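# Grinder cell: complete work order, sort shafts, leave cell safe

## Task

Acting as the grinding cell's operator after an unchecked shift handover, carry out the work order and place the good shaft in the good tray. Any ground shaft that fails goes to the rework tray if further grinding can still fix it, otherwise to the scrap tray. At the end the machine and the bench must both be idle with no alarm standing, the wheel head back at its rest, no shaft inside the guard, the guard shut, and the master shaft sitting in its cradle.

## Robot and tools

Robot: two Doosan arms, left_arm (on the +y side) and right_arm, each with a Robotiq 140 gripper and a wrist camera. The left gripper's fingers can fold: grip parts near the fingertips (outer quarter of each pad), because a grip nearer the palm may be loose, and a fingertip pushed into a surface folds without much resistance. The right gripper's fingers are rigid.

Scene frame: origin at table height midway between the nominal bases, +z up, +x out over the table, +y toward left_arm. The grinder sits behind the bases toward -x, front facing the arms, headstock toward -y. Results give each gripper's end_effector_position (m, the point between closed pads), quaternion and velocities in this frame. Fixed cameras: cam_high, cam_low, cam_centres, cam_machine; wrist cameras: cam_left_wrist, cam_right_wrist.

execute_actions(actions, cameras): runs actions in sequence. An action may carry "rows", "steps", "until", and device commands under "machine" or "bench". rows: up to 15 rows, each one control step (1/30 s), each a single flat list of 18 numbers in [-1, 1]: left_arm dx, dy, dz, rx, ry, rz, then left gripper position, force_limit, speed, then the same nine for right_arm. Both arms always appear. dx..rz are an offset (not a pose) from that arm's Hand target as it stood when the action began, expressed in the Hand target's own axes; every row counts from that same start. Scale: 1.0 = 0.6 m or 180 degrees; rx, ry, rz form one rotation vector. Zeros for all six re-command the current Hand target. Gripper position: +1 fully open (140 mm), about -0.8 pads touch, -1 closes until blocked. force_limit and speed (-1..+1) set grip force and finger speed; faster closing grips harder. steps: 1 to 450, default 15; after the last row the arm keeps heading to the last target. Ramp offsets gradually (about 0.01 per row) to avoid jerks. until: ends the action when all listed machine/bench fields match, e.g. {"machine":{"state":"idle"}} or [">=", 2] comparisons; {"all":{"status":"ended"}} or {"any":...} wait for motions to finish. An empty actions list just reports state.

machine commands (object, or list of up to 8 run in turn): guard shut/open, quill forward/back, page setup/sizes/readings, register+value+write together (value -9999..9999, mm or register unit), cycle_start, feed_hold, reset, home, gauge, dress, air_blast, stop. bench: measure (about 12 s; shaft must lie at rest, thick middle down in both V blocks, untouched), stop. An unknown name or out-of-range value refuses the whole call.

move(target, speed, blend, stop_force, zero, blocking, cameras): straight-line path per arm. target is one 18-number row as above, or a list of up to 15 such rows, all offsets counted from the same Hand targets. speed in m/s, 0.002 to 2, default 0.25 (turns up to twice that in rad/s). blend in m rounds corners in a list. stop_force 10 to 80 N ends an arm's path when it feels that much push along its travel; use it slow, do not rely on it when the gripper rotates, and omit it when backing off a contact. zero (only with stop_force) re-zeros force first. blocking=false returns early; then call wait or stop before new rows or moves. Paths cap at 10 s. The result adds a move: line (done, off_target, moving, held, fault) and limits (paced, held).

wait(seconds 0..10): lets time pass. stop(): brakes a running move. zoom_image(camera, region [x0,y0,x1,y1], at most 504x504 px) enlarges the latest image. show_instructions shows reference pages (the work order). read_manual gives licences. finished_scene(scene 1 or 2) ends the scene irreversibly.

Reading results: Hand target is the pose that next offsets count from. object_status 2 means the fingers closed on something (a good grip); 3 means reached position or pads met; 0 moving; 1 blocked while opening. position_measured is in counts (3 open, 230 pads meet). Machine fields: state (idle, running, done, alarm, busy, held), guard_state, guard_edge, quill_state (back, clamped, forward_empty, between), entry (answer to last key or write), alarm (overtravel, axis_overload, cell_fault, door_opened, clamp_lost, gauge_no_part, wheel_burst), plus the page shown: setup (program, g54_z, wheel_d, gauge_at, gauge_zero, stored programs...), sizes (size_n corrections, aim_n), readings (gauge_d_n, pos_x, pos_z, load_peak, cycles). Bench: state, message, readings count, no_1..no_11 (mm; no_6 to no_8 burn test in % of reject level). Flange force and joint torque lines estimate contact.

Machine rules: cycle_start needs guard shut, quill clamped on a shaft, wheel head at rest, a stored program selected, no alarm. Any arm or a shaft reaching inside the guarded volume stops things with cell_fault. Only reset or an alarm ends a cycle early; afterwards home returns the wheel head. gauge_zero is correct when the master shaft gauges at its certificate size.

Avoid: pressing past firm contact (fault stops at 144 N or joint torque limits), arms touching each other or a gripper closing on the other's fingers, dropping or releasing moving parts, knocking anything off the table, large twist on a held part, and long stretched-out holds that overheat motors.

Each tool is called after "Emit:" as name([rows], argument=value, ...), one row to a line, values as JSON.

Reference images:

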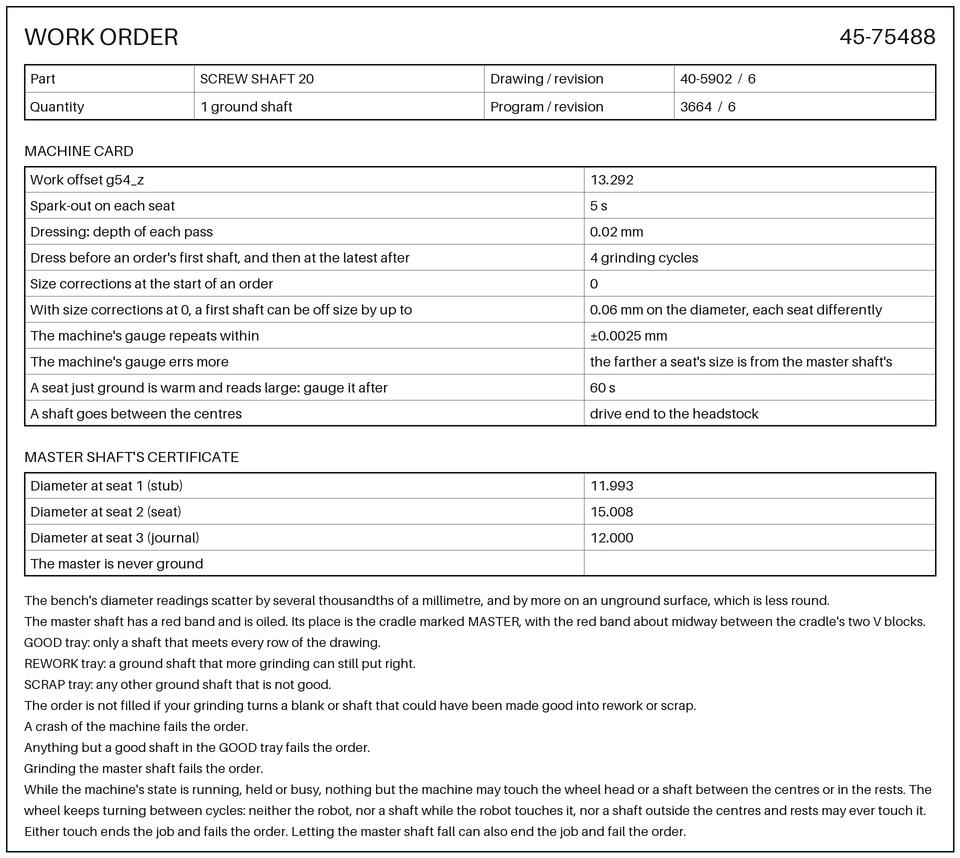

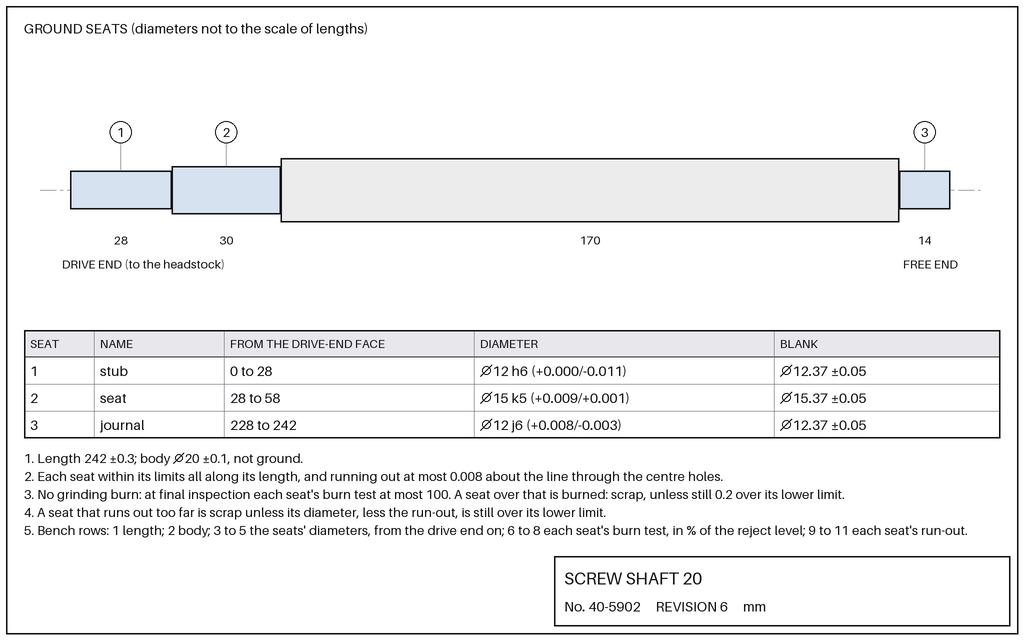

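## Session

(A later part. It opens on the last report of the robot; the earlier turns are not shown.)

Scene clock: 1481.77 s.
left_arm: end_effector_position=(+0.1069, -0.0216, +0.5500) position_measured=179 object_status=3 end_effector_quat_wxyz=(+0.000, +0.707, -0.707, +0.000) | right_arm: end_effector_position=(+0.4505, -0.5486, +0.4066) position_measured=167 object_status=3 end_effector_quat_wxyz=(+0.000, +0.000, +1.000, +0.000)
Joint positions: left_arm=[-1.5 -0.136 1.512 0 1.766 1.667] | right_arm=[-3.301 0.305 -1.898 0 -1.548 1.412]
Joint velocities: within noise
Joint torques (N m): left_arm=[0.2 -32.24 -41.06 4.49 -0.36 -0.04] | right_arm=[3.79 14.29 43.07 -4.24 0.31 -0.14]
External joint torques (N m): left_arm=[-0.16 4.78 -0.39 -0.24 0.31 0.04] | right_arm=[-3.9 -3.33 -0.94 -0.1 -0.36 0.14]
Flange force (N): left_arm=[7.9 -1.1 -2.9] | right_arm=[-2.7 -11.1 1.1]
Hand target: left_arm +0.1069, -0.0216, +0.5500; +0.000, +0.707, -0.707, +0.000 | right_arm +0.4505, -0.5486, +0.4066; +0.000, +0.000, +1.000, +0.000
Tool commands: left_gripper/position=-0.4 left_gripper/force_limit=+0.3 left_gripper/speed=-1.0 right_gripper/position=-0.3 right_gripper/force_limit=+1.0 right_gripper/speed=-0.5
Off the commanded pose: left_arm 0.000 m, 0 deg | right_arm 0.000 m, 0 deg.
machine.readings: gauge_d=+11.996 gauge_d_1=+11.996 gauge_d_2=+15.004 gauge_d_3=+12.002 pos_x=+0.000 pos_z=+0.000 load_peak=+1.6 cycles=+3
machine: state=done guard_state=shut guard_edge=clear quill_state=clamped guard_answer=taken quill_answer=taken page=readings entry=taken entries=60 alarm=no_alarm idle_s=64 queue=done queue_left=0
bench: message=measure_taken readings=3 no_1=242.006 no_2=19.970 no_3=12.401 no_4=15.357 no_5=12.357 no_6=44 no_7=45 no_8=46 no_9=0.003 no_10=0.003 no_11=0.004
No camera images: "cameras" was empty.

Emit:
execute_actions([
  {"machine":{"guard":"open"},"steps":90,"until":{"machine":{"guard_state":"open"}}},
  {"machine":{"quill":"back"},"steps":110,"until":{"machine":{"quill_state":"back"}}},
], cameras=[])

Emit:
move(target=[-0.011,0.928,0.083,0,0,0,-0.3,0.3,-1,0,0,0,0,0,0,-0.3,1,-0.5], speed=0.4, cameras=[])

Emit:
move([
  [0.0073,0.31,0.25,0,0,0,-0.3,0.3,-1,0,0,0,0,0,0,-0.3,1,-0.5],
  [0.0073,0.31,0.42,0,0,0,-0.3,0.3,-1,0,0,0,0,0,0,-0.3,1,-0.5],
], speed=[0.2,0.08], cameras=["cam_left_wrist","cam_centres"])

Scene clock: 1493.53 s.
left_arm: end_effector_position=(+0.1069, -0.0216, +0.5500) position_measured=179 object_status=3 end_effector_quat_wxyz=(+0.000, +0.707, -0.707, +0.000) | right_arm: end_effector_position=(+0.4505, -0.5486, +0.4066) position_measured=167 object_status=3 end_effector_quat_wxyz=(+0.000, +0.000, +1.000, +0.000)
Joint positions: left_arm=[-1.5 -0.136 1.512 0 1.766 1.667] | right_arm=[-3.301 0.305 -1.898 0 -1.548 1.412]
Joint velocities: within noise
Joint torques (N m): left_arm=[-0.39 -31.82 -41.24 4.42 -0.38 -0.08] | right_arm=[3.91 14.32 42.99 -4.25 0.28 -0.17]
External joint torques (N m): left_arm=[0.27 5.4 0.07 -0.2 0.31 0.08] | right_arm=[-3.95 -3.57 -1.17 -0.06 -0.34 0.17]
External joint torques at the end of the 1st action: left_arm=[0.81 4.71 -0.23 -0.21 0.33 -0.02] | right_arm=[-4.14 -3.92 -1.14 -0.11 -0.33 0.18]
Flange force (N): left_arm=[8.2 -2.2 -2.1] | right_arm=[-2.8 -11.2 1.6]
Flange force at the end of the 1st action (N): left_arm=[7.4 -3.0 -2.6] | right_arm=[-3.4 -11.8 1.6]
Hand target: left_arm +0.1069, -0.0216, +0.5500; +0.000, +0.707, -0.707, +0.000 | right_arm +0.4505, -0.5486, +0.4066; +0.000, +0.000, +1.000, +0.000
Tool commands: left_gripper/position=-0.4 left_gripper/force_limit=+0.3 left_gripper/speed=-1.0 right_gripper/position=-0.3 right_gripper/force_limit=+1.0 right_gripper/speed=-0.5
Off the commanded pose: left_arm 0.000 m, 0 deg | right_arm 0.000 m, 0 deg.
machine.readings: gauge_d=+11.996 gauge_d_1=+0.000 gauge_d_2=+0.000 gauge_d_3=+0.000 pos_x=+0.000 pos_z=+0.000 load_peak=+1.6 cycles=+3
machine: state=idle guard_state=open guard_edge=clear quill_state=back guard_answer=taken quill_answer=taken page=readings entry=taken entries=60 alarm=no_alarm idle_s=76 queue=running queue_left=0
bench: message=measure_taken readings=3 no_1=242.006 no_2=19.970 no_3=12.401 no_4=15.357 no_5=12.357 no_6=44 no_7=45 no_8=46 no_9=0.003 no_10=0.003 no_11=0.004
No camera images: "cameras" was empty.

Scene clock: 1495.40 s.
left_arm: end_effector_position=(-0.4498, -0.0146, +0.5005) position_measured=167 object_status=3 end_effector_quat_wxyz=(+0.000, +0.707, -0.707, +0.000) | right_arm: end_effector_position=(+0.4505, -0.5486, +0.4066) position_measured=167 object_status=3 end_effector_quat_wxyz=(+0.000, +0.000, +1.000, +0.000)
Joint positions: left_arm=[-2.462 0.164 1.297 -0.001 1.681 0.705] | right_arm=[-3.301 0.305 -1.898 0 -1.548 1.412]
Joint velocities: within noise
Joint torques (N m): left_arm=[-1.26 -65.74 -42.02 4.55 -0.39 -0.04] | right_arm=[3.5 14.29 43.15 -4.23 0.28 -0.22]
External joint torques (N m): left_arm=[1.21 6.53 0.01 -0.23 0.36 0.04] | right_arm=[-3.45 -3.55 -1.23 -0.08 -0.34 0.22]
Flange force (N): left_arm=[9.0 6.7 -1.8] | right_arm=[-3.0 -9.7 1.7]
Hand target: left_arm -0.4499, -0.0146, +0.5005; +0.000, +0.707, -0.707, +0.000 | right_arm +0.4505, -0.5486, +0.4066; +0.000, +0.000, +1.000, +0.000
Off the commanded pose: left_arm 0.000 m, 0 deg | right_arm 0.000 m, 0 deg.
machine.readings: gauge_d=+11.996 gauge_d_1=+0.000 gauge_d_2=+0.000 gauge_d_3=+0.000 pos_x=+0.000 pos_z=+0.000 load_peak=+1.6 cycles=+3
machine: state=idle guard_state=open guard_edge=clear quill_state=back guard_answer=taken quill_answer=taken page=readings entry=taken entries=60 alarm=no_alarm idle_s=78 queue=done queue_left=0
bench: message=measure_taken readings=3 no_1=242.006 no_2=19.970 no_3=12.401 no_4=15.357 no_5=12.357 no_6=44 no_7=45 no_8=46 no_9=0.003 no_10=0.003 no_11=0.004
move: done
No camera images: "cameras" was empty.

Scene clock: 1498.27 s.
left_arm: end_effector_position=(-0.6360, -0.0188, +0.2486) position_measured=167 object_status=3 end_effector_quat_wxyz=(+0.000, +0.707, -0.707, +0.000) | right_arm: end_effector_position=(+0.4505, -0.5486, +0.4066) position_measured=167 object_status=3 end_effector_quat_wxyz=(+0.000, +0.000, +1.000, +0.000)
Joint positions: left_arm=[-2.608 0.439 1.384 -0.001 1.318 0.559] | right_arm=[-3.301 0.305 -1.898 0 -1.548 1.412]
Joint velocities: within noise
Joint torques (N m): left_arm=[-0.89 -91.09 -40.85 4.42 -0.36 0.04] | right_arm=[3.68 14.34 43.1 -4.18 0.28 -0.18]
External joint torques (N m): left_arm=[0.81 6.32 0.12 -0.21 0.33 -0.04] | right_arm=[-3.83 -3.46 -1.14 -0.14 -0.33 0.18]
Flange force (N): left_arm=[6.5 7.8 2.2] | right_arm=[-2.7 -10.8 1.5]
Hand target: left_arm -0.6360, -0.0188, +0.2485; +0.000, +0.707, -0.707, +0.000 | right_arm +0.4505, -0.5486, +0.4066; +0.000, +0.000, +1.000, +0.000
Off the commanded pose: left_arm 0.000 m, 0 deg | right_arm 0.000 m, 0 deg.
machine.readings: gauge_d=+11.996 gauge_d_1=+0.000 gauge_d_2=+0.000 gauge_d_3=+0.000 pos_x=+0.000 pos_z=+0.000 load_peak=+1.6 cycles=+3
machine: state=idle guard_state=open guard_edge=clear quill_state=back guard_answer=taken quill_answer=taken page=readings entry=taken entries=60 alarm=no_alarm idle_s=81 queue=done queue_left=0
bench: message=measure_taken readings=3 no_1=242.006 no_2=19.970 no_3=12.401 no_4=15.357 no_5=12.357 no_6=44 no_7=45 no_8=46 no_9=0.003 no_10=0.003 no_11=0.004
move: done
camera_calibration:
cam_left_wrist: T_world_to_cam=[[-0.999996, -0.000890791, -0.0024953, -0.626343], [-0.00165202, 0.945931, 0.324364, -0.0579094], [0.00207144, 0.324367, -0.945929, 0.386334], [0, 0, 0, 1]] pos_world=[-0.627236, -0.0710938, 0.382665]
Images, in order (width x height): cam_centres 896x504, cam_left_wrist 896x504.

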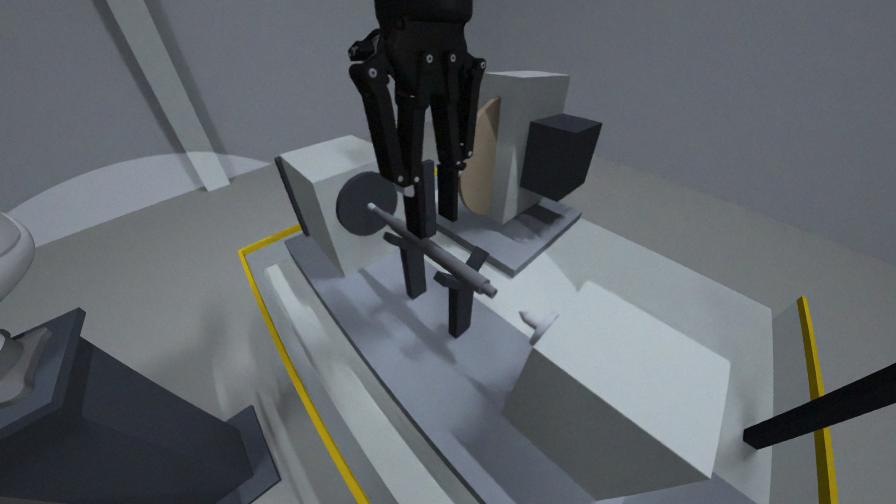

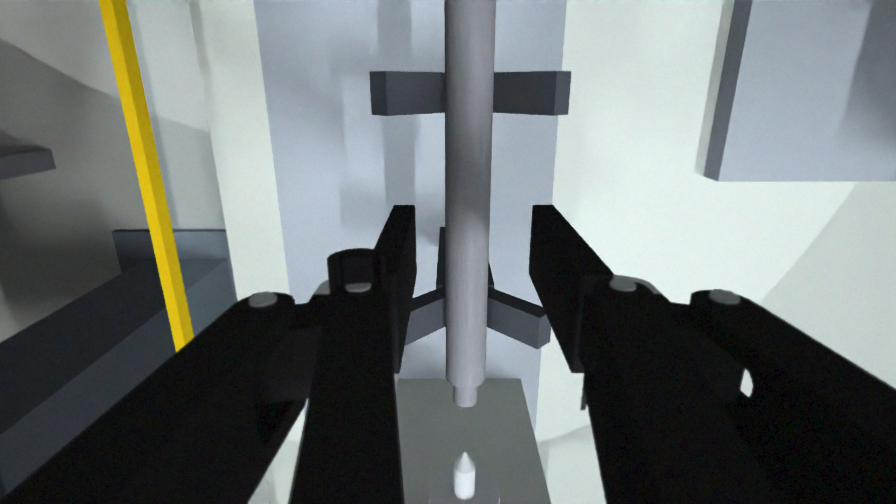

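Emit:
move(target=[0,0,0.0712,0,0,0,-0.3,0.3,-1,0,0,0,0,0,0,-0.3,1,-0.5], speed=0.05, cameras=[])

Emit:
execute_actions([
  {"rows":[[0,0,0,0,0,0,-1,0.3,-1,0,0,0,0,0,0,-0.3,1,-0.5]],"steps":65},
], cameras=["cam_left_wrist"])

Emit:
move([
  [-0.02,0,-0.0015,0,0,0,-1,0.3,-1,0,0,0,0,0,0,-0.3,1,-0.5],
  [-0.02,0,-0.04,0,0,0,-1,0.3,-1,0,0,0,0,0,0,-0.3,1,-0.5],
], speed=0.05, cameras=["cam_left_wrist","cam_centres"])

Scene clock: 1504.83 s.
left_arm: end_effector_position=(-0.6360, -0.0188, +0.2058) position_measured=167 object_status=3 end_effector_quat_wxyz=(+0.000, +0.707, -0.707, +0.000) | right_arm: end_effector_position=(+0.4505, -0.5486, +0.4066) position_measured=167 object_status=3 end_effector_quat_wxyz=(+0.000, +0.000, +1.000, +0.000)
Joint positions: left_arm=[-2.608 0.459 1.434 -0.001 1.248 0.559] | right_arm=[-3.301 0.305 -1.898 0 -1.548 1.412]
Joint velocities: within noise
Joint torques (N m): left_arm=[-0.49 -93.07 -39.92 4.3 -0.29 0.02] | right_arm=[4.48 13.9 43.03 -4.25 0.26 -0.17]
External joint torques (N m): left_arm=[0.44 7.32 0.02 -0.17 0.26 -0.02] | right_arm=[-4.39 -3.14 -1.08 -0.07 -0.32 0.17]
Flange force (N): left_arm=[6.9 9.2 3.4] | right_arm=[-2.0 -12.2 1.4]
Hand target: left_arm -0.6360, -0.0188, +0.2058; +0.000, +0.707, -0.707, +0.000 | right_arm +0.4505, -0.5486, +0.4066; +0.000, +0.000, +1.000, +0.000
Off the commanded pose: left_arm 0.000 m, 0 deg | right_arm 0.000 m, 0 deg.
machine.readings: gauge_d=+11.996 gauge_d_1=+0.000 gauge_d_2=+0.000 gauge_d_3=+0.000 pos_x=+0.000 pos_z=+0.000 load_peak=+1.6 cycles=+3
machine: state=idle guard_state=open guard_edge=clear quill_state=back guard_answer=taken quill_answer=taken page=readings entry=taken entries=60 alarm=no_alarm idle_s=87 queue=done queue_left=0
bench: message=measure_taken readings=3 no_1=242.006 no_2=19.970 no_3=12.401 no_4=15.357 no_5=12.357 no_6=44 no_7=45 no_8=46 no_9=0.003 no_10=0.003 no_11=0.004
move: done
No camera images: "cameras" was empty.

Scene clock: 1507.20 s.
left_arm: end_effector_position=(-0.6360, -0.0188, +0.2058) position_measured=203 object_status=2 end_effector_quat_wxyz=(+0.000, +0.707, -0.707, +0.000) | right_arm: end_effector_position=(+0.4505, -0.5486, +0.4066) position_measured=167 object_status=3 end_effector_quat_wxyz=(+0.000, +0.000, +1.000, +0.000)
Joint positions: left_arm=[-2.608 0.459 1.434 -0.001 1.248 0.559] | right_arm=[-3.301 0.305 -1.898 0 -1.548 1.412]
Joint velocities: within noise
Joint torques (N m): left_arm=[-7.72 -83.82 -44.26 1.26 -7.03 -0.14] | right_arm=[3.65 14.22 42.97 -4.25 0.27 -0.18]
External joint torques (N m): left_arm=[7.87 -2.78 4.12 2.91 7 0.14] | right_arm=[-3.7 -3.42 -1.07 -0.07 -0.33 0.18]
Flange force (N): left_arm=[3.7 -12.2 -8.2] | right_arm=[-2.8 -10.4 1.4]
Hand target: left_arm -0.6360, -0.0188, +0.2058; +0.000, +0.707, -0.707, +0.000 | right_arm +0.4505, -0.5486, +0.4066; +0.000, +0.000, +1.000, +0.000
Off the commanded pose: left_arm 0.000 m, 0 deg | right_arm 0.000 m, 0 deg.
machine.readings: gauge_d=+11.996 gauge_d_1=+0.000 gauge_d_2=+0.000 gauge_d_3=+0.000 pos_x=+0.000 pos_z=+0.000 load_peak=+1.6 cycles=+3
machine: state=idle guard_state=open guard_edge=clear quill_state=back guard_answer=taken quill_answer=taken page=readings entry=taken entries=60 alarm=no_alarm idle_s=90 queue=done queue_left=0
bench: message=measure_taken readings=3 no_1=242.006 no_2=19.970 no_3=12.401 no_4=15.357 no_5=12.357 no_6=44 no_7=45 no_8=46 no_9=0.003 no_10=0.003 no_11=0.004
camera_calibration:
cam_left_wrist: T_world_to_cam=[[-0.999996, -0.000857941, -0.00258975, -0.626415], [-0.00165158, 0.945931, 0.324364, -0.0440587], [0.00217144, 0.324367, -0.945929, 0.346006], [0, 0, 0, 1]] pos_world=[-0.627236, -0.0710938, 0.339965]
Images, in order (width x height): cam_left_wrist 896x504.

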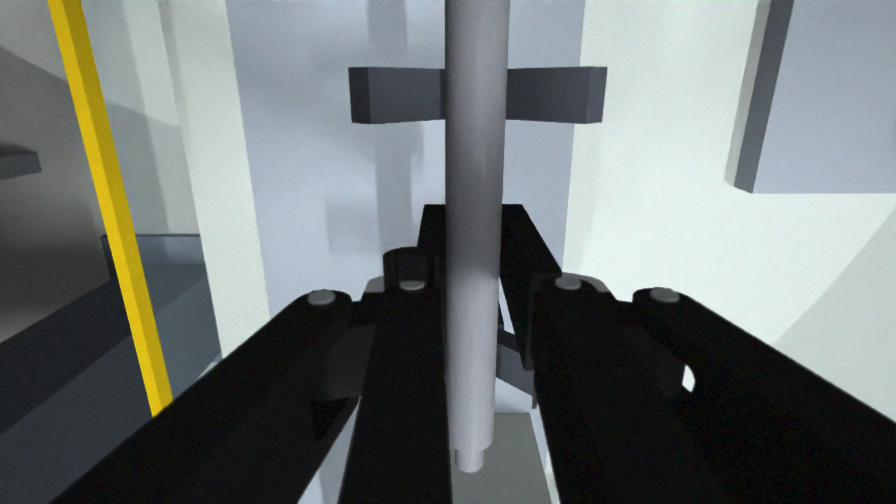

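Scene clock: 1508.23 s.
left_arm: end_effector_position=(-0.6360, -0.0068, +0.2298) position_measured=203 object_status=2 end_effector_quat_wxyz=(+0.000, +0.707, -0.707, +0.000) | right_arm: end_effector_position=(+0.4505, -0.5486, +0.4066) position_measured=167 object_status=3 end_effector_quat_wxyz=(+0.000, +0.000, +1.000, +0.000)
Joint positions: left_arm=[-2.62 0.437 1.423 -0.001 1.282 0.547] | right_arm=[-3.301 0.305 -1.898 0 -1.548 1.412]
Joint velocities: within noise
Joint torques (N m): left_arm=[-0.28 -95.08 -42.76 4.37 -0.41 -0.02] | right_arm=[3.92 14.38 43.03 -4.25 0.27 -0.2]
External joint torques (N m): left_arm=[0.25 10.92 2.41 -0.19 0.38 0.02] | right_arm=[-3.89 -3.58 -1.02 -0.07 -0.32 0.2]
Flange force (N): left_arm=[6.8 9.6 7.3] | right_arm=[-3.1 -11.0 1.4]
Hand target: left_arm -0.6360, -0.0068, +0.2298; +0.000, +0.707, -0.707, +0.000 | right_arm +0.4505, -0.5486, +0.4066; +0.000, +0.000, +1.000, +0.000
Off the commanded pose: left_arm 0.000 m, 0 deg | right_arm 0.000 m, 0 deg.
machine.readings: gauge_d=+11.996 gauge_d_1=+0.000 gauge_d_2=+0.000 gauge_d_3=+0.000 pos_x=+0.000 pos_z=+0.000 load_peak=+1.6 cycles=+3
machine: state=idle guard_state=open guard_edge=clear quill_state=back guard_answer=taken quill_answer=taken page=readings entry=taken entries=60 alarm=no_alarm idle_s=91 queue=done queue_left=0
bench: message=measure_taken readings=3 no_1=242.006 no_2=19.970 no_3=12.401 no_4=15.357 no_5=12.357 no_6=44 no_7=45 no_8=46 no_9=0.003 no_10=0.003 no_11=0.004
move: done
camera_calibration:
cam_left_wrist: T_world_to_cam=[[-0.999996, -0.000857941, -0.00258975, -0.626342], [-0.00165158, 0.945931, 0.324364, -0.0631946], [0.00217144, 0.324367, -0.945929, 0.364816], [0, 0, 0, 1]] pos_world=[-0.627236, -0.0590938, 0.363965]
Images, in order (width x height): cam_centres 896x504, cam_left_wrist 896x504.

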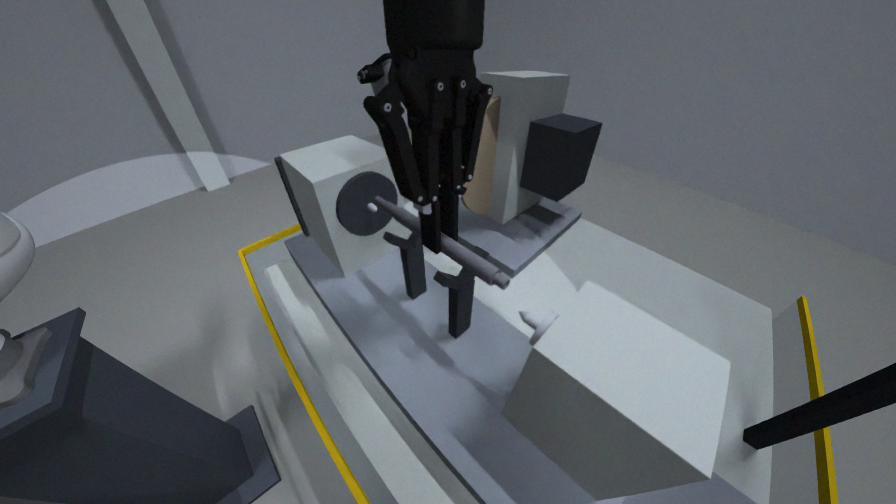

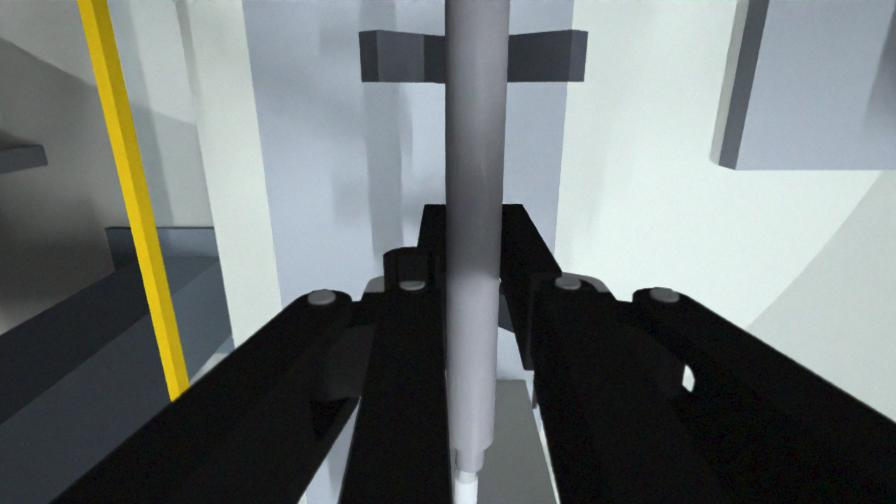

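Emit:
move([
  [0,0,-0.33,0,0,0,-1,0.3,-1,0,0,0,0,0,0,-0.3,1,-0.5],
  [-0.01,-0.99,-0.45,0,0,0,-1,0.3,-1,0,0,0,0,0,0,-0.3,1,-0.5],
], speed=[0.2,0.35], blend=0.05, cameras=[])

Emit:
move([
  [-0.083,-0.483,0.03,0,0,-0.25,-1,0.3,-1,0,0,0,0,0,0,-0.3,1,-0.5],
  [-0.0,-0.95,0.3,0,0,-0.488,-1,0.3,-1,0,0,0,0,0,0,-0.3,1,-0.5],
], speed=0.35, blend=[0.05,0], cameras=["cam_left_wrist"])

Emit:
execute_actions([
  {"machine":{"guard":"shut"},"steps":5},
], cameras=[])

Scene clock: 1517.87 s.
left_arm: end_effector_position=(-0.0419, -0.0012, +0.4996) position_measured=203 object_status=2 end_effector_quat_wxyz=(+0.000, +0.707, -0.707, +0.000) | right_arm: end_effector_position=(+0.4505, -0.5486, +0.4066) position_measured=167 object_status=3 end_effector_quat_wxyz=(+0.000, +0.000, +1.000, +0.000)
Joint positions: left_arm=[-1.832 -0.183 1.642 -0.001 1.683 1.335] | right_arm=[-3.301 0.305 -1.898 0 -1.548 1.412]
Joint velocities: within noise
Joint torques (N m): left_arm=[0.27 -30.07 -44.53 4.5 -0.45 -0.15] | right_arm=[3.48 14.28 43.13 -4.23 0.27 -0.13]
External joint torques (N m): left_arm=[-0.31 7.09 2.59 -0.19 0.39 0.15] | right_arm=[-3.57 -3.39 -1.14 -0.09 -0.32 0.13]
Flange force (N): left_arm=[7.8 1.6 3.1] | right_arm=[-2.7 -10.2 1.6]
Hand target: left_arm -0.0419, -0.0013, +0.4996; +0.000, +0.707, -0.707, +0.000 | right_arm +0.4505, -0.5486, +0.4066; +0.000, +0.000, +1.000, +0.000
Off the commanded pose: left_arm 0.000 m, 0 deg | right_arm 0.000 m, 0 deg.
machine.readings: gauge_d=+11.996 gauge_d_1=+0.000 gauge_d_2=+0.000 gauge_d_3=+0.000 pos_x=+0.000 pos_z=+0.000 load_peak=+1.6 cycles=+3
machine: state=idle guard_state=open guard_edge=clear quill_state=back guard_answer=taken quill_answer=taken page=readings entry=taken entries=60 alarm=no_alarm idle_s=100 queue=done queue_left=0
bench: message=measure_taken readings=3 no_1=242.006 no_2=19.970 no_3=12.401 no_4=15.357 no_5=12.357 no_6=44 no_7=45 no_8=46 no_9=0.003 no_10=0.003 no_11=0.004
move: done
No camera images: "cameras" was empty.

Scene clock: 1520.50 s.
left_arm: end_effector_position=(+0.5280, -0.0015, +0.3194) position_measured=203 object_status=2 end_effector_quat_wxyz=(+0.000, +1.000, -0.019, +0.000) | right_arm: end_effector_position=(+0.4505, -0.5486, +0.4066) position_measured=167 object_status=3 end_effector_quat_wxyz=(+0.000, +0.000, +1.000, +0.000)
Joint positions: left_arm=[-0.797 0.19 1.591 0 1.361 0.837] | right_arm=[-3.301 0.305 -1.898 0 -1.548 1.412]
Joint velocities: within noise
Joint torques (N m): left_arm=[0 -69.65 -43.75 4.28 -0.41 -0.08] | right_arm=[3.6 14.5 42.93 -4.22 0.3 -0.17]
External joint torques (N m): left_arm=[-0.02 9.18 2.65 -0.04 0.37 0.08] | right_arm=[-3.63 -3.67 -0.93 -0.1 -0.35 0.17]
Flange force (N): left_arm=[7.5 5.9 6.2] | right_arm=[-3.4 -10.4 1.1]
Hand target: left_arm +0.5280, -0.0015, +0.3193; +0.000, +1.000, -0.019, +0.000 | right_arm +0.4505, -0.5486, +0.4066; +0.000, +0.000, +1.000, +0.000
Off the commanded pose: left_arm 0.000 m, 0 deg | right_arm 0.000 m, 0 deg.
machine.readings: gauge_d=+11.996 gauge_d_1=+0.000 gauge_d_2=+0.000 gauge_d_3=+0.000 pos_x=+0.000 pos_z=+0.000 load_peak=+1.6 cycles=+3
machine: state=idle guard_state=open guard_edge=clear quill_state=back guard_answer=taken quill_answer=taken page=readings entry=taken entries=60 alarm=no_alarm idle_s=103 queue=done queue_left=0
bench: message=measure_taken readings=3 no_1=242.006 no_2=19.970 no_3=12.401 no_4=15.357 no_5=12.357 no_6=44 no_7=45 no_8=46 no_9=0.003 no_10=0.003 no_11=0.004
move: done
camera_calibration:
cam_left_wrist: T_world_to_cam=[[-0.0367913, -0.999317, -0.00336974, 0.0280711], [-0.945353, 0.033711, 0.324302, 0.401631], [-0.323967, 0.0151171, -0.945948, 0.616969], [0, 0, 0, 1]] pos_world=[0.580593, 0.00518586, 0.453465]
Images, in order (width x height): cam_left_wrist 896x504.

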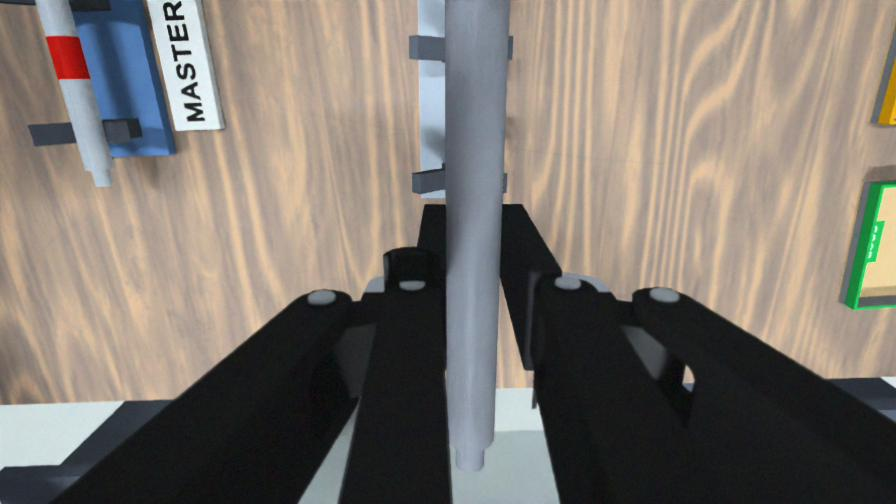

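Scene clock: 1520.87 s.
left_arm: end_effector_position=(+0.5280, -0.0015, +0.3193) position_measured=203 object_status=2 end_effector_quat_wxyz=(+0.000, +1.000, -0.019, +0.000) | right_arm: end_effector_position=(+0.4505, -0.5486, +0.4066) position_measured=167 object_status=3 end_effector_quat_wxyz=(+0.000, +0.000, +1.000, +0.000)
Joint positions: left_arm=[-0.797 0.191 1.591 0 1.361 0.837] | right_arm=[-3.301 0.305 -1.898 0 -1.548 1.412]
Joint velocities: within noise
Joint torques (N m): left_arm=[-0.78 -69.62 -43.97 4.55 -0.48 0.02] | right_arm=[4.04 14.53 43.06 -4.16 0.26 -0.14]
External joint torques (N m): left_arm=[0.82 8.45 2.66 -0.29 0.44 -0.02] | right_arm=[-4.07 -3.8 -1.25 -0.15 -0.31 0.14]
Flange force (N): left_arm=[7.3 4.4 5.9] | right_arm=[-3.1 -11.6 1.8]
Hand target: left_arm +0.5280, -0.0015, +0.3193; +0.000, +1.000, -0.019, +0.000 | right_arm +0.4505, -0.5486, +0.4066; +0.000, +0.000, +1.000, +0.000
Tool commands: left_gripper/position=-1.0 left_gripper/force_limit=+0.3 left_gripper/speed=-1.0 right_gripper/position=-0.3 right_gripper/force_limit=+1.0 right_gripper/speed=-0.5
Off the commanded pose: left_arm 0.000 m, 0 deg | right_arm 0.000 m, 0 deg.
machine.readings: gauge_d=+11.996 gauge_d_1=+0.000 gauge_d_2=+0.000 gauge_d_3=+0.000 pos_x=+0.000 pos_z=+0.000 load_peak=+1.6 cycles=+3
machine: state=idle guard_state=between guard_edge=clear quill_state=back guard_answer=taken quill_answer=taken page=readings entry=taken entries=60 alarm=no_alarm idle_s=103 queue=running queue_left=0
bench: message=measure_taken readings=3 no_1=242.006 no_2=19.970 no_3=12.401 no_4=15.357 no_5=12.357 no_6=44 no_7=45 no_8=46 no_9=0.003 no_10=0.003 no_11=0.004
No camera images: "cameras" was empty.

Emit:
move([
  [0.0584,0,0.25,0,0,0,-1,0.3,-1,0,0,0,0,0,0,-0.3,1,-0.5],
  [0.0584,0,0.3605,0,0,0,-1,0.3,-1,0,0,0,0,0,0,-0.3,1,-0.5],
], speed=[0.2,0.1], cameras=["cam_left_wrist"])

Emit:
move(target=[0,0,0.05,0,0,0,-1,0.3,-1,0,0,0,0,0,0,-0.3,1,-0.5], speed=0.008, stop_force=10, cameras=[])

Emit:
execute_actions([
  {"rows":[[0,0,0,0,0,0,-0.4,0.3,-1,0,0,0,0,0,0,-0.3,1,-0.5]],"steps":45},
], cameras=[])

Emit:
move(target=[0,0,-0.2,0,0,0,-0.4,0.3,-1,0,0,0,0,0,0,-0.3,1,-0.5], speed=0.12, cameras=["cam_left_wrist"])

Emit:
execute_actions([
  {"bench":{"measure":true},"steps":450,"until":{"bench":{"readings":[">",3]}}},
], cameras=[])

Scene clock: 1529.27 s.
left_arm: end_effector_position=(+0.5629, -0.0028, +0.1030) position_measured=203 object_status=2 end_effector_quat_wxyz=(+0.000, +1.000, -0.019, +0.000) | right_arm: end_effector_position=(+0.4505, -0.5486, +0.4066) position_measured=167 object_status=3 end_effector_quat_wxyz=(+0.000, +0.000, +1.000, +0.000)
Joint positions: left_arm=[-0.763 0.366 1.778 0 0.998 0.871] | right_arm=[-3.301 0.305 -1.898 0 -1.548 1.412]
Joint velocities: within noise
Joint torques (N m): left_arm=[0.11 -81.79 -37.92 3.84 -0.46 0.02] | right_arm=[4.29 14.13 43.08 -4.25 0.27 -0.19]
External joint torques (N m): left_arm=[-0.02 9.23 2.52 -0.18 0.42 -0.02] | right_arm=[-4.43 -3.21 -1.06 -0.08 -0.32 0.19]
Flange force (N): left_arm=[6.3 4.8 9.6] | right_arm=[-2.2 -12.3 1.4]
Hand target: left_arm +0.5629, -0.0028, +0.1030; +0.000, +1.000, -0.019, +0.000 | right_arm +0.4505, -0.5486, +0.4066; +0.000, +0.000, +1.000, +0.000
Off the commanded pose: left_arm 0.000 m, 0 deg | right_arm 0.000 m, 0 deg.
machine.readings: gauge_d=+11.996 gauge_d_1=+0.000 gauge_d_2=+0.000 gauge_d_3=+0.000 pos_x=+0.000 pos_z=+0.000 load_peak=+1.6 cycles=+3
machine: state=idle guard_state=shut guard_edge=clear quill_state=back guard_answer=taken quill_answer=taken page=readings entry=taken entries=60 alarm=no_alarm idle_s=112 queue=done queue_left=0
bench: message=measure_taken readings=3 no_1=242.006 no_2=19.970 no_3=12.401 no_4=15.357 no_5=12.357 no_6=44 no_7=45 no_8=46 no_9=0.003 no_10=0.003 no_11=0.004
move: done
camera_calibration:
cam_left_wrist: T_world_to_cam=[[-0.0368201, -0.999316, -0.00346553, 0.0274711], [-0.945352, 0.0337071, 0.324305, 0.504904], [-0.323966, 0.0152171, -0.945946, 0.423716], [0, 0, 0, 1]] pos_world=[0.615593, 0.0039858, 0.237165]
Images, in order (width x height): cam_left_wrist 896x504.

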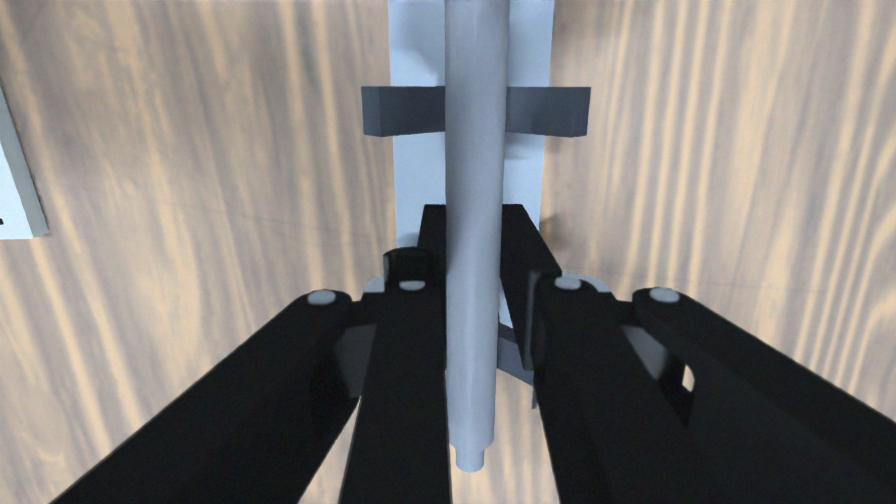

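Scene clock: 1532.03 s.
left_arm: end_effector_position=(+0.5630, -0.0028, +0.0856) position_measured=203 object_status=2 end_effector_quat_wxyz=(+0.000, +1.000, -0.019, +0.000) | right_arm: end_effector_position=(+0.4505, -0.5486, +0.4066) position_measured=167 object_status=3 end_effector_quat_wxyz=(+0.000, +0.000, +1.000, +0.000)
Joint positions: left_arm=[-0.763 0.382 1.792 0 0.968 0.871] | right_arm=[-3.301 0.305 -1.898 0 -1.548 1.412]
Joint velocities: within noise
Joint torques (N m): left_arm=[1.31 -70.79 -28.66 3.96 -0.58 -0.53] | right_arm=[3.74 14.71 43.06 -4.21 0.26 -0.15]
External joint torques (N m): left_arm=[-1.29 -2.45 -6.01 -0.38 0.53 0.53] | right_arm=[-3.87 -3.82 -1.07 -0.11 -0.31 0.15]
Flange force (N): left_arm=[6.7 6.5 -7.8] | right_arm=[-3.4 -11.1 1.5]
Hand target: left_arm +0.5630, -0.0028, +0.0856; +0.000, +1.000, -0.019, +0.000 (not the last commanded pose) | right_arm +0.4505, -0.5486, +0.4066; +0.000, +0.000, +1.000, +0.000
Off the commanded pose: left_arm 0.013 m, 0 deg | right_arm 0.000 m, 0 deg.
machine.readings: gauge_d=+11.996 gauge_d_1=+0.000 gauge_d_2=+0.000 gauge_d_3=+0.000 pos_x=+0.000 pos_z=+0.000 load_peak=+1.6 cycles=+3
machine: state=idle guard_state=shut guard_edge=clear quill_state=back guard_answer=taken quill_answer=taken page=readings entry=taken entries=60 alarm=no_alarm idle_s=114 queue=done queue_left=0
bench: message=measure_taken readings=3 no_1=242.006 no_2=19.970 no_3=12.401 no_4=15.357 no_5=12.357 no_6=44 no_7=45 no_8=46 no_9=0.003 no_10=0.003 no_11=0.004
move: contact (left_arm)
No camera images: "cameras" was empty.

Scene clock: 1533.73 s.
left_arm: end_effector_position=(+0.5630, -0.0028, +0.0856) position_measured=179 object_status=3 end_effector_quat_wxyz=(+0.000, +1.000, -0.019, +0.000) | right_arm: end_effector_position=(+0.4505, -0.5486, +0.4066) position_measured=167 object_status=3 end_effector_quat_wxyz=(+0.000, +0.000, +1.000, +0.000)
Joint positions: left_arm=[-0.763 0.382 1.792 0 0.968 0.871] | right_arm=[-3.301 0.305 -1.898 0 -1.548 1.412]
Joint velocities: within noise
Joint torques (N m): left_arm=[-0.02 -79.82 -34.36 3.84 -0.42 -0.04] | right_arm=[4.39 14.35 43.09 -4.22 0.28 -0.17]
External joint torques (N m): left_arm=[0.19 5.59 -0.56 -0.22 0.38 0.04] | right_arm=[-4.28 -3.5 -0.96 -0.11 -0.33 0.17]
Flange force (N): left_arm=[7.4 5.2 4.2] | right_arm=[-2.8 -12.1 1.2]
Hand target: left_arm +0.5630, -0.0028, +0.0856; +0.000, +1.000, -0.019, +0.000 | right_arm +0.4505, -0.5486, +0.4066; +0.000, +0.000, +1.000, +0.000
Off the commanded pose: left_arm 0.000 m, 0 deg | right_arm 0.000 m, 0 deg.
machine.readings: gauge_d=+11.996 gauge_d_1=+0.000 gauge_d_2=+0.000 gauge_d_3=+0.000 pos_x=+0.000 pos_z=+0.000 load_peak=+1.6 cycles=+3
machine: state=idle guard_state=shut guard_edge=clear quill_state=back guard_answer=taken quill_answer=taken page=readings entry=taken entries=60 alarm=no_alarm idle_s=116 queue=done queue_left=0
bench: message=measure_taken readings=3 no_1=242.006 no_2=19.970 no_3=12.401 no_4=15.357 no_5=12.357 no_6=44 no_7=45 no_8=46 no_9=0.003 no_10=0.003 no_11=0.004
No camera images: "cameras" was empty.

Scene clock: 1535.07 s.
left_arm: end_effector_position=(+0.5630, -0.0028, +0.2055) position_measured=179 object_status=3 end_effector_quat_wxyz=(+0.000, +1.000, -0.019, +0.000) | right_arm: end_effector_position=(+0.4505, -0.5486, +0.4066) position_measured=167 object_status=3 end_effector_quat_wxyz=(+0.000, +0.000, +1.000, +0.000)
Joint positions: left_arm=[-0.763 0.288 1.68 0 1.174 0.871] | right_arm=[-3.301 0.305 -1.898 0 -1.548 1.412]
Joint velocities: within noise
Joint torques (N m): left_arm=[0.1 -74 -38.34 4.17 -0.5 -0.04] | right_arm=[3.94 14.4 43.06 -4.27 0.25 -0.14]
External joint torques (N m): left_arm=[-0.2 6.06 -0.38 -0.19 0.46 0.04] | right_arm=[-3.94 -3.63 -1.17 -0.04 -0.3 0.14]
Flange force (N): left_arm=[7.9 6.3 2.6] | right_arm=[-2.9 -11.2 1.7]
Hand target: left_arm +0.5630, -0.0028, +0.2056; +0.000, +1.000, -0.019, +0.000 | right_arm +0.4505, -0.5486, +0.4066; +0.000, +0.000, +1.000, +0.000
Off the commanded pose: left_arm 0.000 m, 0 deg | right_arm 0.000 m, 0 deg.
machine.readings: gauge_d=+11.996 gauge_d_1=+0.000 gauge_d_2=+0.000 gauge_d_3=+0.000 pos_x=+0.000 pos_z=+0.000 load_peak=+1.6 cycles=+3
machine: state=idle guard_state=shut guard_edge=clear quill_state=back guard_answer=taken quill_answer=taken page=readings entry=taken entries=60 alarm=no_alarm idle_s=117 queue=done queue_left=0
bench: message=measure_taken readings=3 no_1=242.006 no_2=19.970 no_3=12.401 no_4=15.357 no_5=12.357 no_6=44 no_7=45 no_8=46 no_9=0.003 no_10=0.003 no_11=0.004
move: done
camera_calibration:
cam_left_wrist: T_world_to_cam=[[-0.0367873, -0.999317, -0.00337114, 0.0276779], [-0.945353, 0.0337067, 0.324302, 0.471762], [-0.323967, 0.0151171, -0.945948, 0.520711], [0, 0, 0, 1]] pos_world=[0.615693, 0.00388585, 0.339665]
Images, in order (width x height): cam_left_wrist 896x504.

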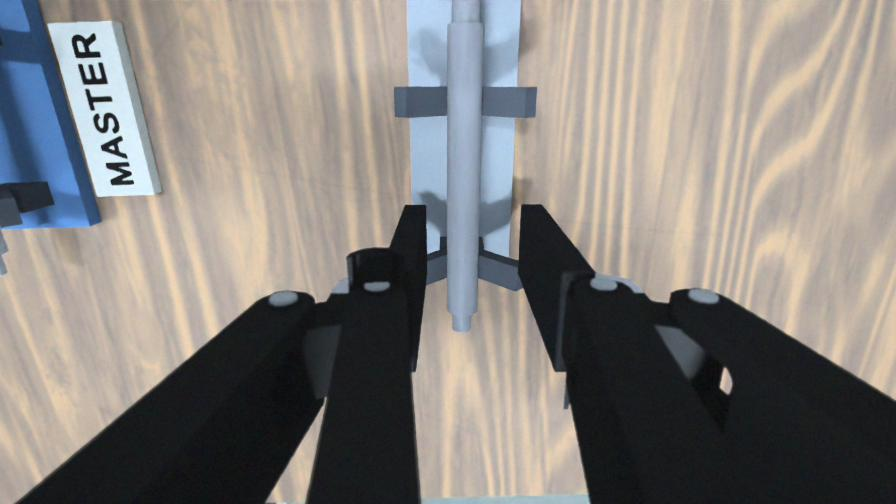

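Scene clock: 1547.27 s.
left_arm: end_effector_position=(+0.5630, -0.0028, +0.2056) position_measured=179 object_status=3 end_effector_quat_wxyz=(+0.000, +1.000, -0.019, +0.000) | right_arm: end_effector_position=(+0.4505, -0.5486, +0.4066) position_measured=167 object_status=3 end_effector_quat_wxyz=(+0.000, +0.000, +1.000, +0.000)
Joint positions: left_arm=[-0.763 0.288 1.68 0 1.174 0.871] | right_arm=[-3.301 0.305 -1.898 0 -1.548 1.412]
Joint velocities: within noise
Joint torques (N m): left_arm=[-0.85 -74.9 -38.57 4.19 -0.37 -0.04] | right_arm=[3.91 14.49 43.12 -4.21 0.22 -0.15]
External joint torques (N m): left_arm=[1.09 5.36 -0.6 -0.14 0.33 0.04] | right_arm=[-3.86 -3.71 -1.15 -0.11 -0.27 0.15]
Flange force (N): left_arm=[8.5 4.4 2.1] | right_arm=[-3.1 -11.1 1.7]
Hand target: left_arm +0.5630, -0.0028, +0.2056; +0.000, +1.000, -0.019, +0.000 | right_arm +0.4505, -0.5486, +0.4066; +0.000, +0.000, +1.000, +0.000
Tool commands: left_gripper/position=-0.4 left_gripper/force_limit=+0.3 left_gripper/speed=-1.0 right_gripper/position=-0.3 right_gripper/force_limit=+1.0 right_gripper/speed=-0.5
Off the commanded pose: left_arm 0.000 m, 0 deg | right_arm 0.000 m, 0 deg.
machine.readings: gauge_d=+11.996 gauge_d_1=+0.000 gauge_d_2=+0.000 gauge_d_3=+0.000 pos_x=+0.000 pos_z=+0.000 load_peak=+1.6 cycles=+3
machine: state=idle guard_state=shut guard_edge=clear quill_state=back guard_answer=taken quill_answer=taken page=readings entry=taken entries=60 alarm=no_alarm idle_s=129 queue=done queue_left=0
bench: message=measure_taken readings=4 no_1=241.999 no_2=20.006 no_3=11.993 no_4=15.010 no_5=12.003 no_6=48 no_7=46 no_8=41 no_9=0.000 no_10=0.002 no_11=0.002
No camera images: "cameras" was empty.

Emit:
execute_actions([
  {"bench":{"measure":true},"steps":5},
], cameras=[])

Emit:
move([
  [0,0,-0.3,0,0,0,-0.4,0.3,-1,0,0,0,0,0,0,-0.3,1,-0.5],
  [-0.2,-0.75,-0.4,0,0,0,-0.4,0.3,-1,0,0,0,0,0,0,-0.3,1,-0.5],
], speed=0.3, blend=[0.04,0], cameras=[])

Emit:
execute_actions([
  {"steps":400,"until":{"bench":{"readings":[">",4]}}},
], cameras=[])

Emit:
execute_actions([
  {"bench":{"measure":true},"steps":400,"until":{"bench":{"readings":[">",5]}}},
], cameras=[])

Emit:
execute_actions([
  {"bench":{"measure":true},"steps":400,"until":{"bench":{"readings":[">",6]}}},
], cameras=[])

Scene clock: 1555.73 s.
left_arm: end_effector_position=(+0.5630, -0.0028, +0.2056) position_measured=179 object_status=3 end_effector_quat_wxyz=(+0.000, +1.000, -0.019, +0.000) | right_arm: end_effector_position=(+0.4505, -0.5486, +0.4066) position_measured=167 object_status=3 end_effector_quat_wxyz=(+0.000, +0.000, +1.000, +0.000)
Joint positions: left_arm=[-0.763 0.288 1.68 0 1.174 0.871] | right_arm=[-3.301 0.305 -1.898 0 -1.548 1.412]
Joint velocities: within noise
Joint torques (N m): left_arm=[-0.17 -74.37 -38.53 4.26 -0.35 -0.06] | right_arm=[3.99 14.2 42.99 -4.22 0.28 -0.15]
External joint torques (N m): left_arm=[0.19 6.56 -0.2 -0.26 0.31 0.06] | right_arm=[-3.97 -3.41 -1.03 -0.1 -0.33 0.15]
Flange force (N): left_arm=[8.5 6.0 3.4] | right_arm=[-2.7 -11.2 1.4]
Hand target: left_arm +0.5630, -0.0028, +0.2056; +0.000, +1.000, -0.019, +0.000 | right_arm +0.4505, -0.5486, +0.4066; +0.000, +0.000, +1.000, +0.000
Tool commands: left_gripper/position=-0.4 left_gripper/force_limit=+0.3 left_gripper/speed=-1.0 right_gripper/position=-0.3 right_gripper/force_limit=+1.0 right_gripper/speed=-0.5
Off the commanded pose: left_arm 0.000 m, 0 deg | right_arm 0.000 m, 0 deg.
machine.readings: gauge_d=+11.996 gauge_d_1=+0.000 gauge_d_2=+0.000 gauge_d_3=+0.000 pos_x=+0.000 pos_z=+0.000 load_peak=+1.6 cycles=+3
machine: state=idle guard_state=shut guard_edge=clear quill_state=back guard_answer=taken quill_answer=taken page=readings entry=taken entries=60 alarm=no_alarm idle_s=138 queue=done queue_left=0
bench: state=busy message=measure_taken readings=4 no_1=241.999 no_2=20.006 no_3=11.993 no_4=15.010 no_5=12.003 no_6=48 no_7=46 no_8=41 no_9=0.000 no_10=0.002 no_11=0.002
No camera images: "cameras" was empty.

Scene clock: 1558.40 s.
left_arm: end_effector_position=(+0.4604, +0.4513, +0.4458) position_measured=179 object_status=3 end_effector_quat_wxyz=(+0.000, +1.000, -0.019, +0.000) | right_arm: end_effector_position=(+0.4505, -0.5486, +0.4066) position_measured=167 object_status=3 end_effector_quat_wxyz=(+0.000, +0.000, +1.000, +0.000)
Joint positions: left_arm=[-0.072 -0.208 1.758 0 1.592 1.562] | right_arm=[-3.301 0.305 -1.898 0 -1.548 1.412]
Joint velocities: within noise
Joint torques (N m): left_arm=[0.09 -26.02 -42.26 4.48 -0.45 0] | right_arm=[4.16 14.46 43.05 -4.24 0.27 -0.17]
External joint torques (N m): left_arm=[-0.13 5.32 0.08 -0.16 0.39 0] | right_arm=[-4.14 -3.63 -1.01 -0.09 -0.33 0.17]
Flange force (N): left_arm=[8.5 -0.3 -0.7] | right_arm=[-3.0 -11.7 1.3]
Hand target: left_arm +0.4604, +0.4513, +0.4458; +0.000, +1.000, -0.019, +0.000 | right_arm +0.4505, -0.5486, +0.4066; +0.000, +0.000, +1.000, +0.000
Off the commanded pose: left_arm 0.000 m, 0 deg | right_arm 0.000 m, 0 deg.
machine.readings: gauge_d=+11.996 gauge_d_1=+0.000 gauge_d_2=+0.000 gauge_d_3=+0.000 pos_x=+0.000 pos_z=+0.000 load_peak=+1.6 cycles=+3
machine: state=idle guard_state=shut guard_edge=clear quill_state=back guard_answer=taken quill_answer=taken page=readings entry=taken entries=60 alarm=no_alarm idle_s=140 queue=done queue_left=0
bench: state=busy message=measure_taken readings=4 no_1=241.999 no_2=20.006 no_3=11.993 no_4=15.010 no_5=12.003 no_6=48 no_7=46 no_8=41 no_9=0.000 no_10=0.002 no_11=0.002
move: done
No camera images: "cameras" was empty.

Scene clock: 1567.57 s.
left_arm: end_effector_position=(+0.4604, +0.4513, +0.4458) position_measured=179 object_status=3 end_effector_quat_wxyz=(+0.000, +1.000, -0.019, +0.000) | right_arm: end_effector_position=(+0.4505, -0.5486, +0.4066) position_measured=167 object_status=3 end_effector_quat_wxyz=(+0.000, +0.000, +1.000, +0.000)
Joint positions: left_arm=[-0.072 -0.208 1.758 0 1.592 1.562] | right_arm=[-3.301 0.305 -1.898 0 -1.548 1.412]
Joint velocities: within noise
Joint torques (N m): left_arm=[-0.31 -25.45 -41.91 4.51 -0.53 -0.06] | right_arm=[4.38 14.45 43.11 -4.17 0.26 -0.15]
External joint torques (N m): left_arm=[0.36 4.5 -0.29 -0.18 0.48 0.06] | right_arm=[-4.45 -3.61 -1.13 -0.16 -0.31 0.16]
Flange force (N): left_arm=[7.6 -1.5 -1.5] | right_arm=[-2.7 -12.6 1.6]
Hand target: left_arm +0.4604, +0.4513, +0.4458; +0.000, +1.000, -0.019, +0.000 | right_arm +0.4505, -0.5486, +0.4066; +0.000, +0.000, +1.000, +0.000
Tool commands: left_gripper/position=-0.4 left_gripper/force_limit=+0.3 left_gripper/speed=-1.0 right_gripper/position=-0.3 right_gripper/force_limit=+1.0 right_gripper/speed=-0.5
Off the commanded pose: left_arm 0.000 m, 0 deg | right_arm 0.000 m, 0 deg.
machine.readings: gauge_d=+11.996 gauge_d_1=+0.000 gauge_d_2=+0.000 gauge_d_3=+0.000 pos_x=+0.000 pos_z=+0.000 load_peak=+1.6 cycles=+3
machine: state=idle guard_state=shut guard_edge=clear quill_state=back guard_answer=taken quill_answer=taken page=readings entry=taken entries=60 alarm=no_alarm idle_s=149 queue=done queue_left=0
bench: message=measure_taken readings=5 no_1=242.002 no_2=20.008 no_3=11.997 no_4=15.004 no_5=12.000 no_6=45 no_7=44 no_8=46 no_9=0.000 no_10=0.003 no_11=0.001
No camera images: "cameras" was empty.

Scene clock: 1579.77 s.
left_arm: end_effector_position=(+0.4604, +0.4513, +0.4458) position_measured=179 object_status=3 end_effector_quat_wxyz=(+0.000, +1.000, -0.019, +0.000) | right_arm: end_effector_position=(+0.4505, -0.5486, +0.4066) position_measured=167 object_status=3 end_effector_quat_wxyz=(+0.000, +0.000, +1.000, +0.000)
Joint positions: left_arm=[-0.072 -0.208 1.758 0 1.592 1.562] | right_arm=[-3.301 0.305 -1.898 0 -1.548 1.412]
Joint velocities: within noise
Joint torques (N m): left_arm=[-0.25 -25.22 -41.89 4.51 -0.44 -0.02] | right_arm=[3.97 14.94 42.92 -4.22 0.32 -0.17]
External joint torques (N m): left_arm=[0.12 5.3 -0.11 -0.2 0.37 0.02] | right_arm=[-3.89 -4.25 -1.09 -0.08 -0.38 0.17]
Flange force (N): left_arm=[8.7 -0.9 -1.1] | right_arm=[-4.0 -11.3 1.4]
Hand target: left_arm +0.4604, +0.4513, +0.4458; +0.000, +1.000, -0.019, +0.000 | right_arm +0.4505, -0.5486, +0.4066; +0.000, +0.000, +1.000, +0.000
Tool commands: left_gripper/position=-0.4 left_gripper/force_limit=+0.3 left_gripper/speed=-1.0 right_gripper/position=-0.3 right_gripper/force_limit=+1.0 right_gripper/speed=-0.5
Off the commanded pose: left_arm 0.000 m, 0 deg | right_arm 0.000 m, 0 deg.
machine.readings: gauge_d=+11.996 gauge_d_1=+0.000 gauge_d_2=+0.000 gauge_d_3=+0.000 pos_x=+0.000 pos_z=+0.000 load_peak=+1.6 cycles=+3
machine: state=idle guard_state=shut guard_edge=clear quill_state=back guard_answer=taken quill_answer=taken page=readings entry=taken entries=60 alarm=no_alarm idle_s=162 queue=done queue_left=0
bench: message=measure_taken readings=6 no_1=241.994 no_2=19.999 no_3=11.989 no_4=15.008 no_5=12.013 no_6=44 no_7=45 no_8=46 no_9=0.001 no_10=0.000 no_11=0.002
No camera images: "cameras" was empty.

Scene clock: 1591.97 s.
left_arm: end_effector_position=(+0.4604, +0.4513, +0.4458) position_measured=179 object_status=3 end_effector_quat_wxyz=(+0.000, +1.000, -0.019, +0.000) | right_arm: end_effector_position=(+0.4505, -0.5486, +0.4066) position_measured=167 object_status=3 end_effector_quat_wxyz=(+0.000, +0.000, +1.000, +0.000)
Joint positions: left_arm=[-0.072 -0.208 1.758 0 1.592 1.562] | right_arm=[-3.301 0.305 -1.898 0 -1.548 1.412]
Joint velocities: within noise
Joint torques (N m): left_arm=[0.07 -25.35 -42.01 4.57 -0.43 -0.07] | right_arm=[3.51 14.69 43.15 -4.23 0.33 -0.15]
External joint torques (N m): left_arm=[-0.06 4.54 -0.16 -0.24 0.38 0.07] | right_arm=[-3.54 -3.74 -0.99 -0.11 -0.38 0.15]
Flange force (N): left_arm=[7.5 -0.6 -1.1] | right_arm=[-3.5 -10.2 1.2]
Hand target: left_arm +0.4604, +0.4513, +0.4458; +0.000, +1.000, -0.019, +0.000 | right_arm +0.4505, -0.5486, +0.4066; +0.000, +0.000, +1.000, +0.000
Tool commands: left_gripper/position=-0.4 left_gripper/force_limit=+0.3 left_gripper/speed=-1.0 right_gripper/position=-0.3 right_gripper/force_limit=+1.0 right_gripper/speed=-0.5
Off the commanded pose: left_arm 0.000 m, 0 deg | right_arm 0.000 m, 0 deg.
machine.readings: gauge_d=+11.996 gauge_d_1=+0.000 gauge_d_2=+0.000 gauge_d_3=+0.000 pos_x=+0.000 pos_z=+0.000 load_peak=+1.6 cycles=+3
machine: state=idle guard_state=shut guard_edge=clear quill_state=back guard_answer=taken quill_answer=taken page=readings entry=taken entries=60 alarm=no_alarm idle_s=174 queue=done queue_left=0
bench: message=measure_taken readings=7 no_1=241.999 no_2=20.007 no_3=11.999 no_4=15.000 no_5=12.008 no_6=41 no_7=44 no_8=44 no_9=0.000 no_10=0.001 no_11=0.001
No camera images: "cameras" was empty.


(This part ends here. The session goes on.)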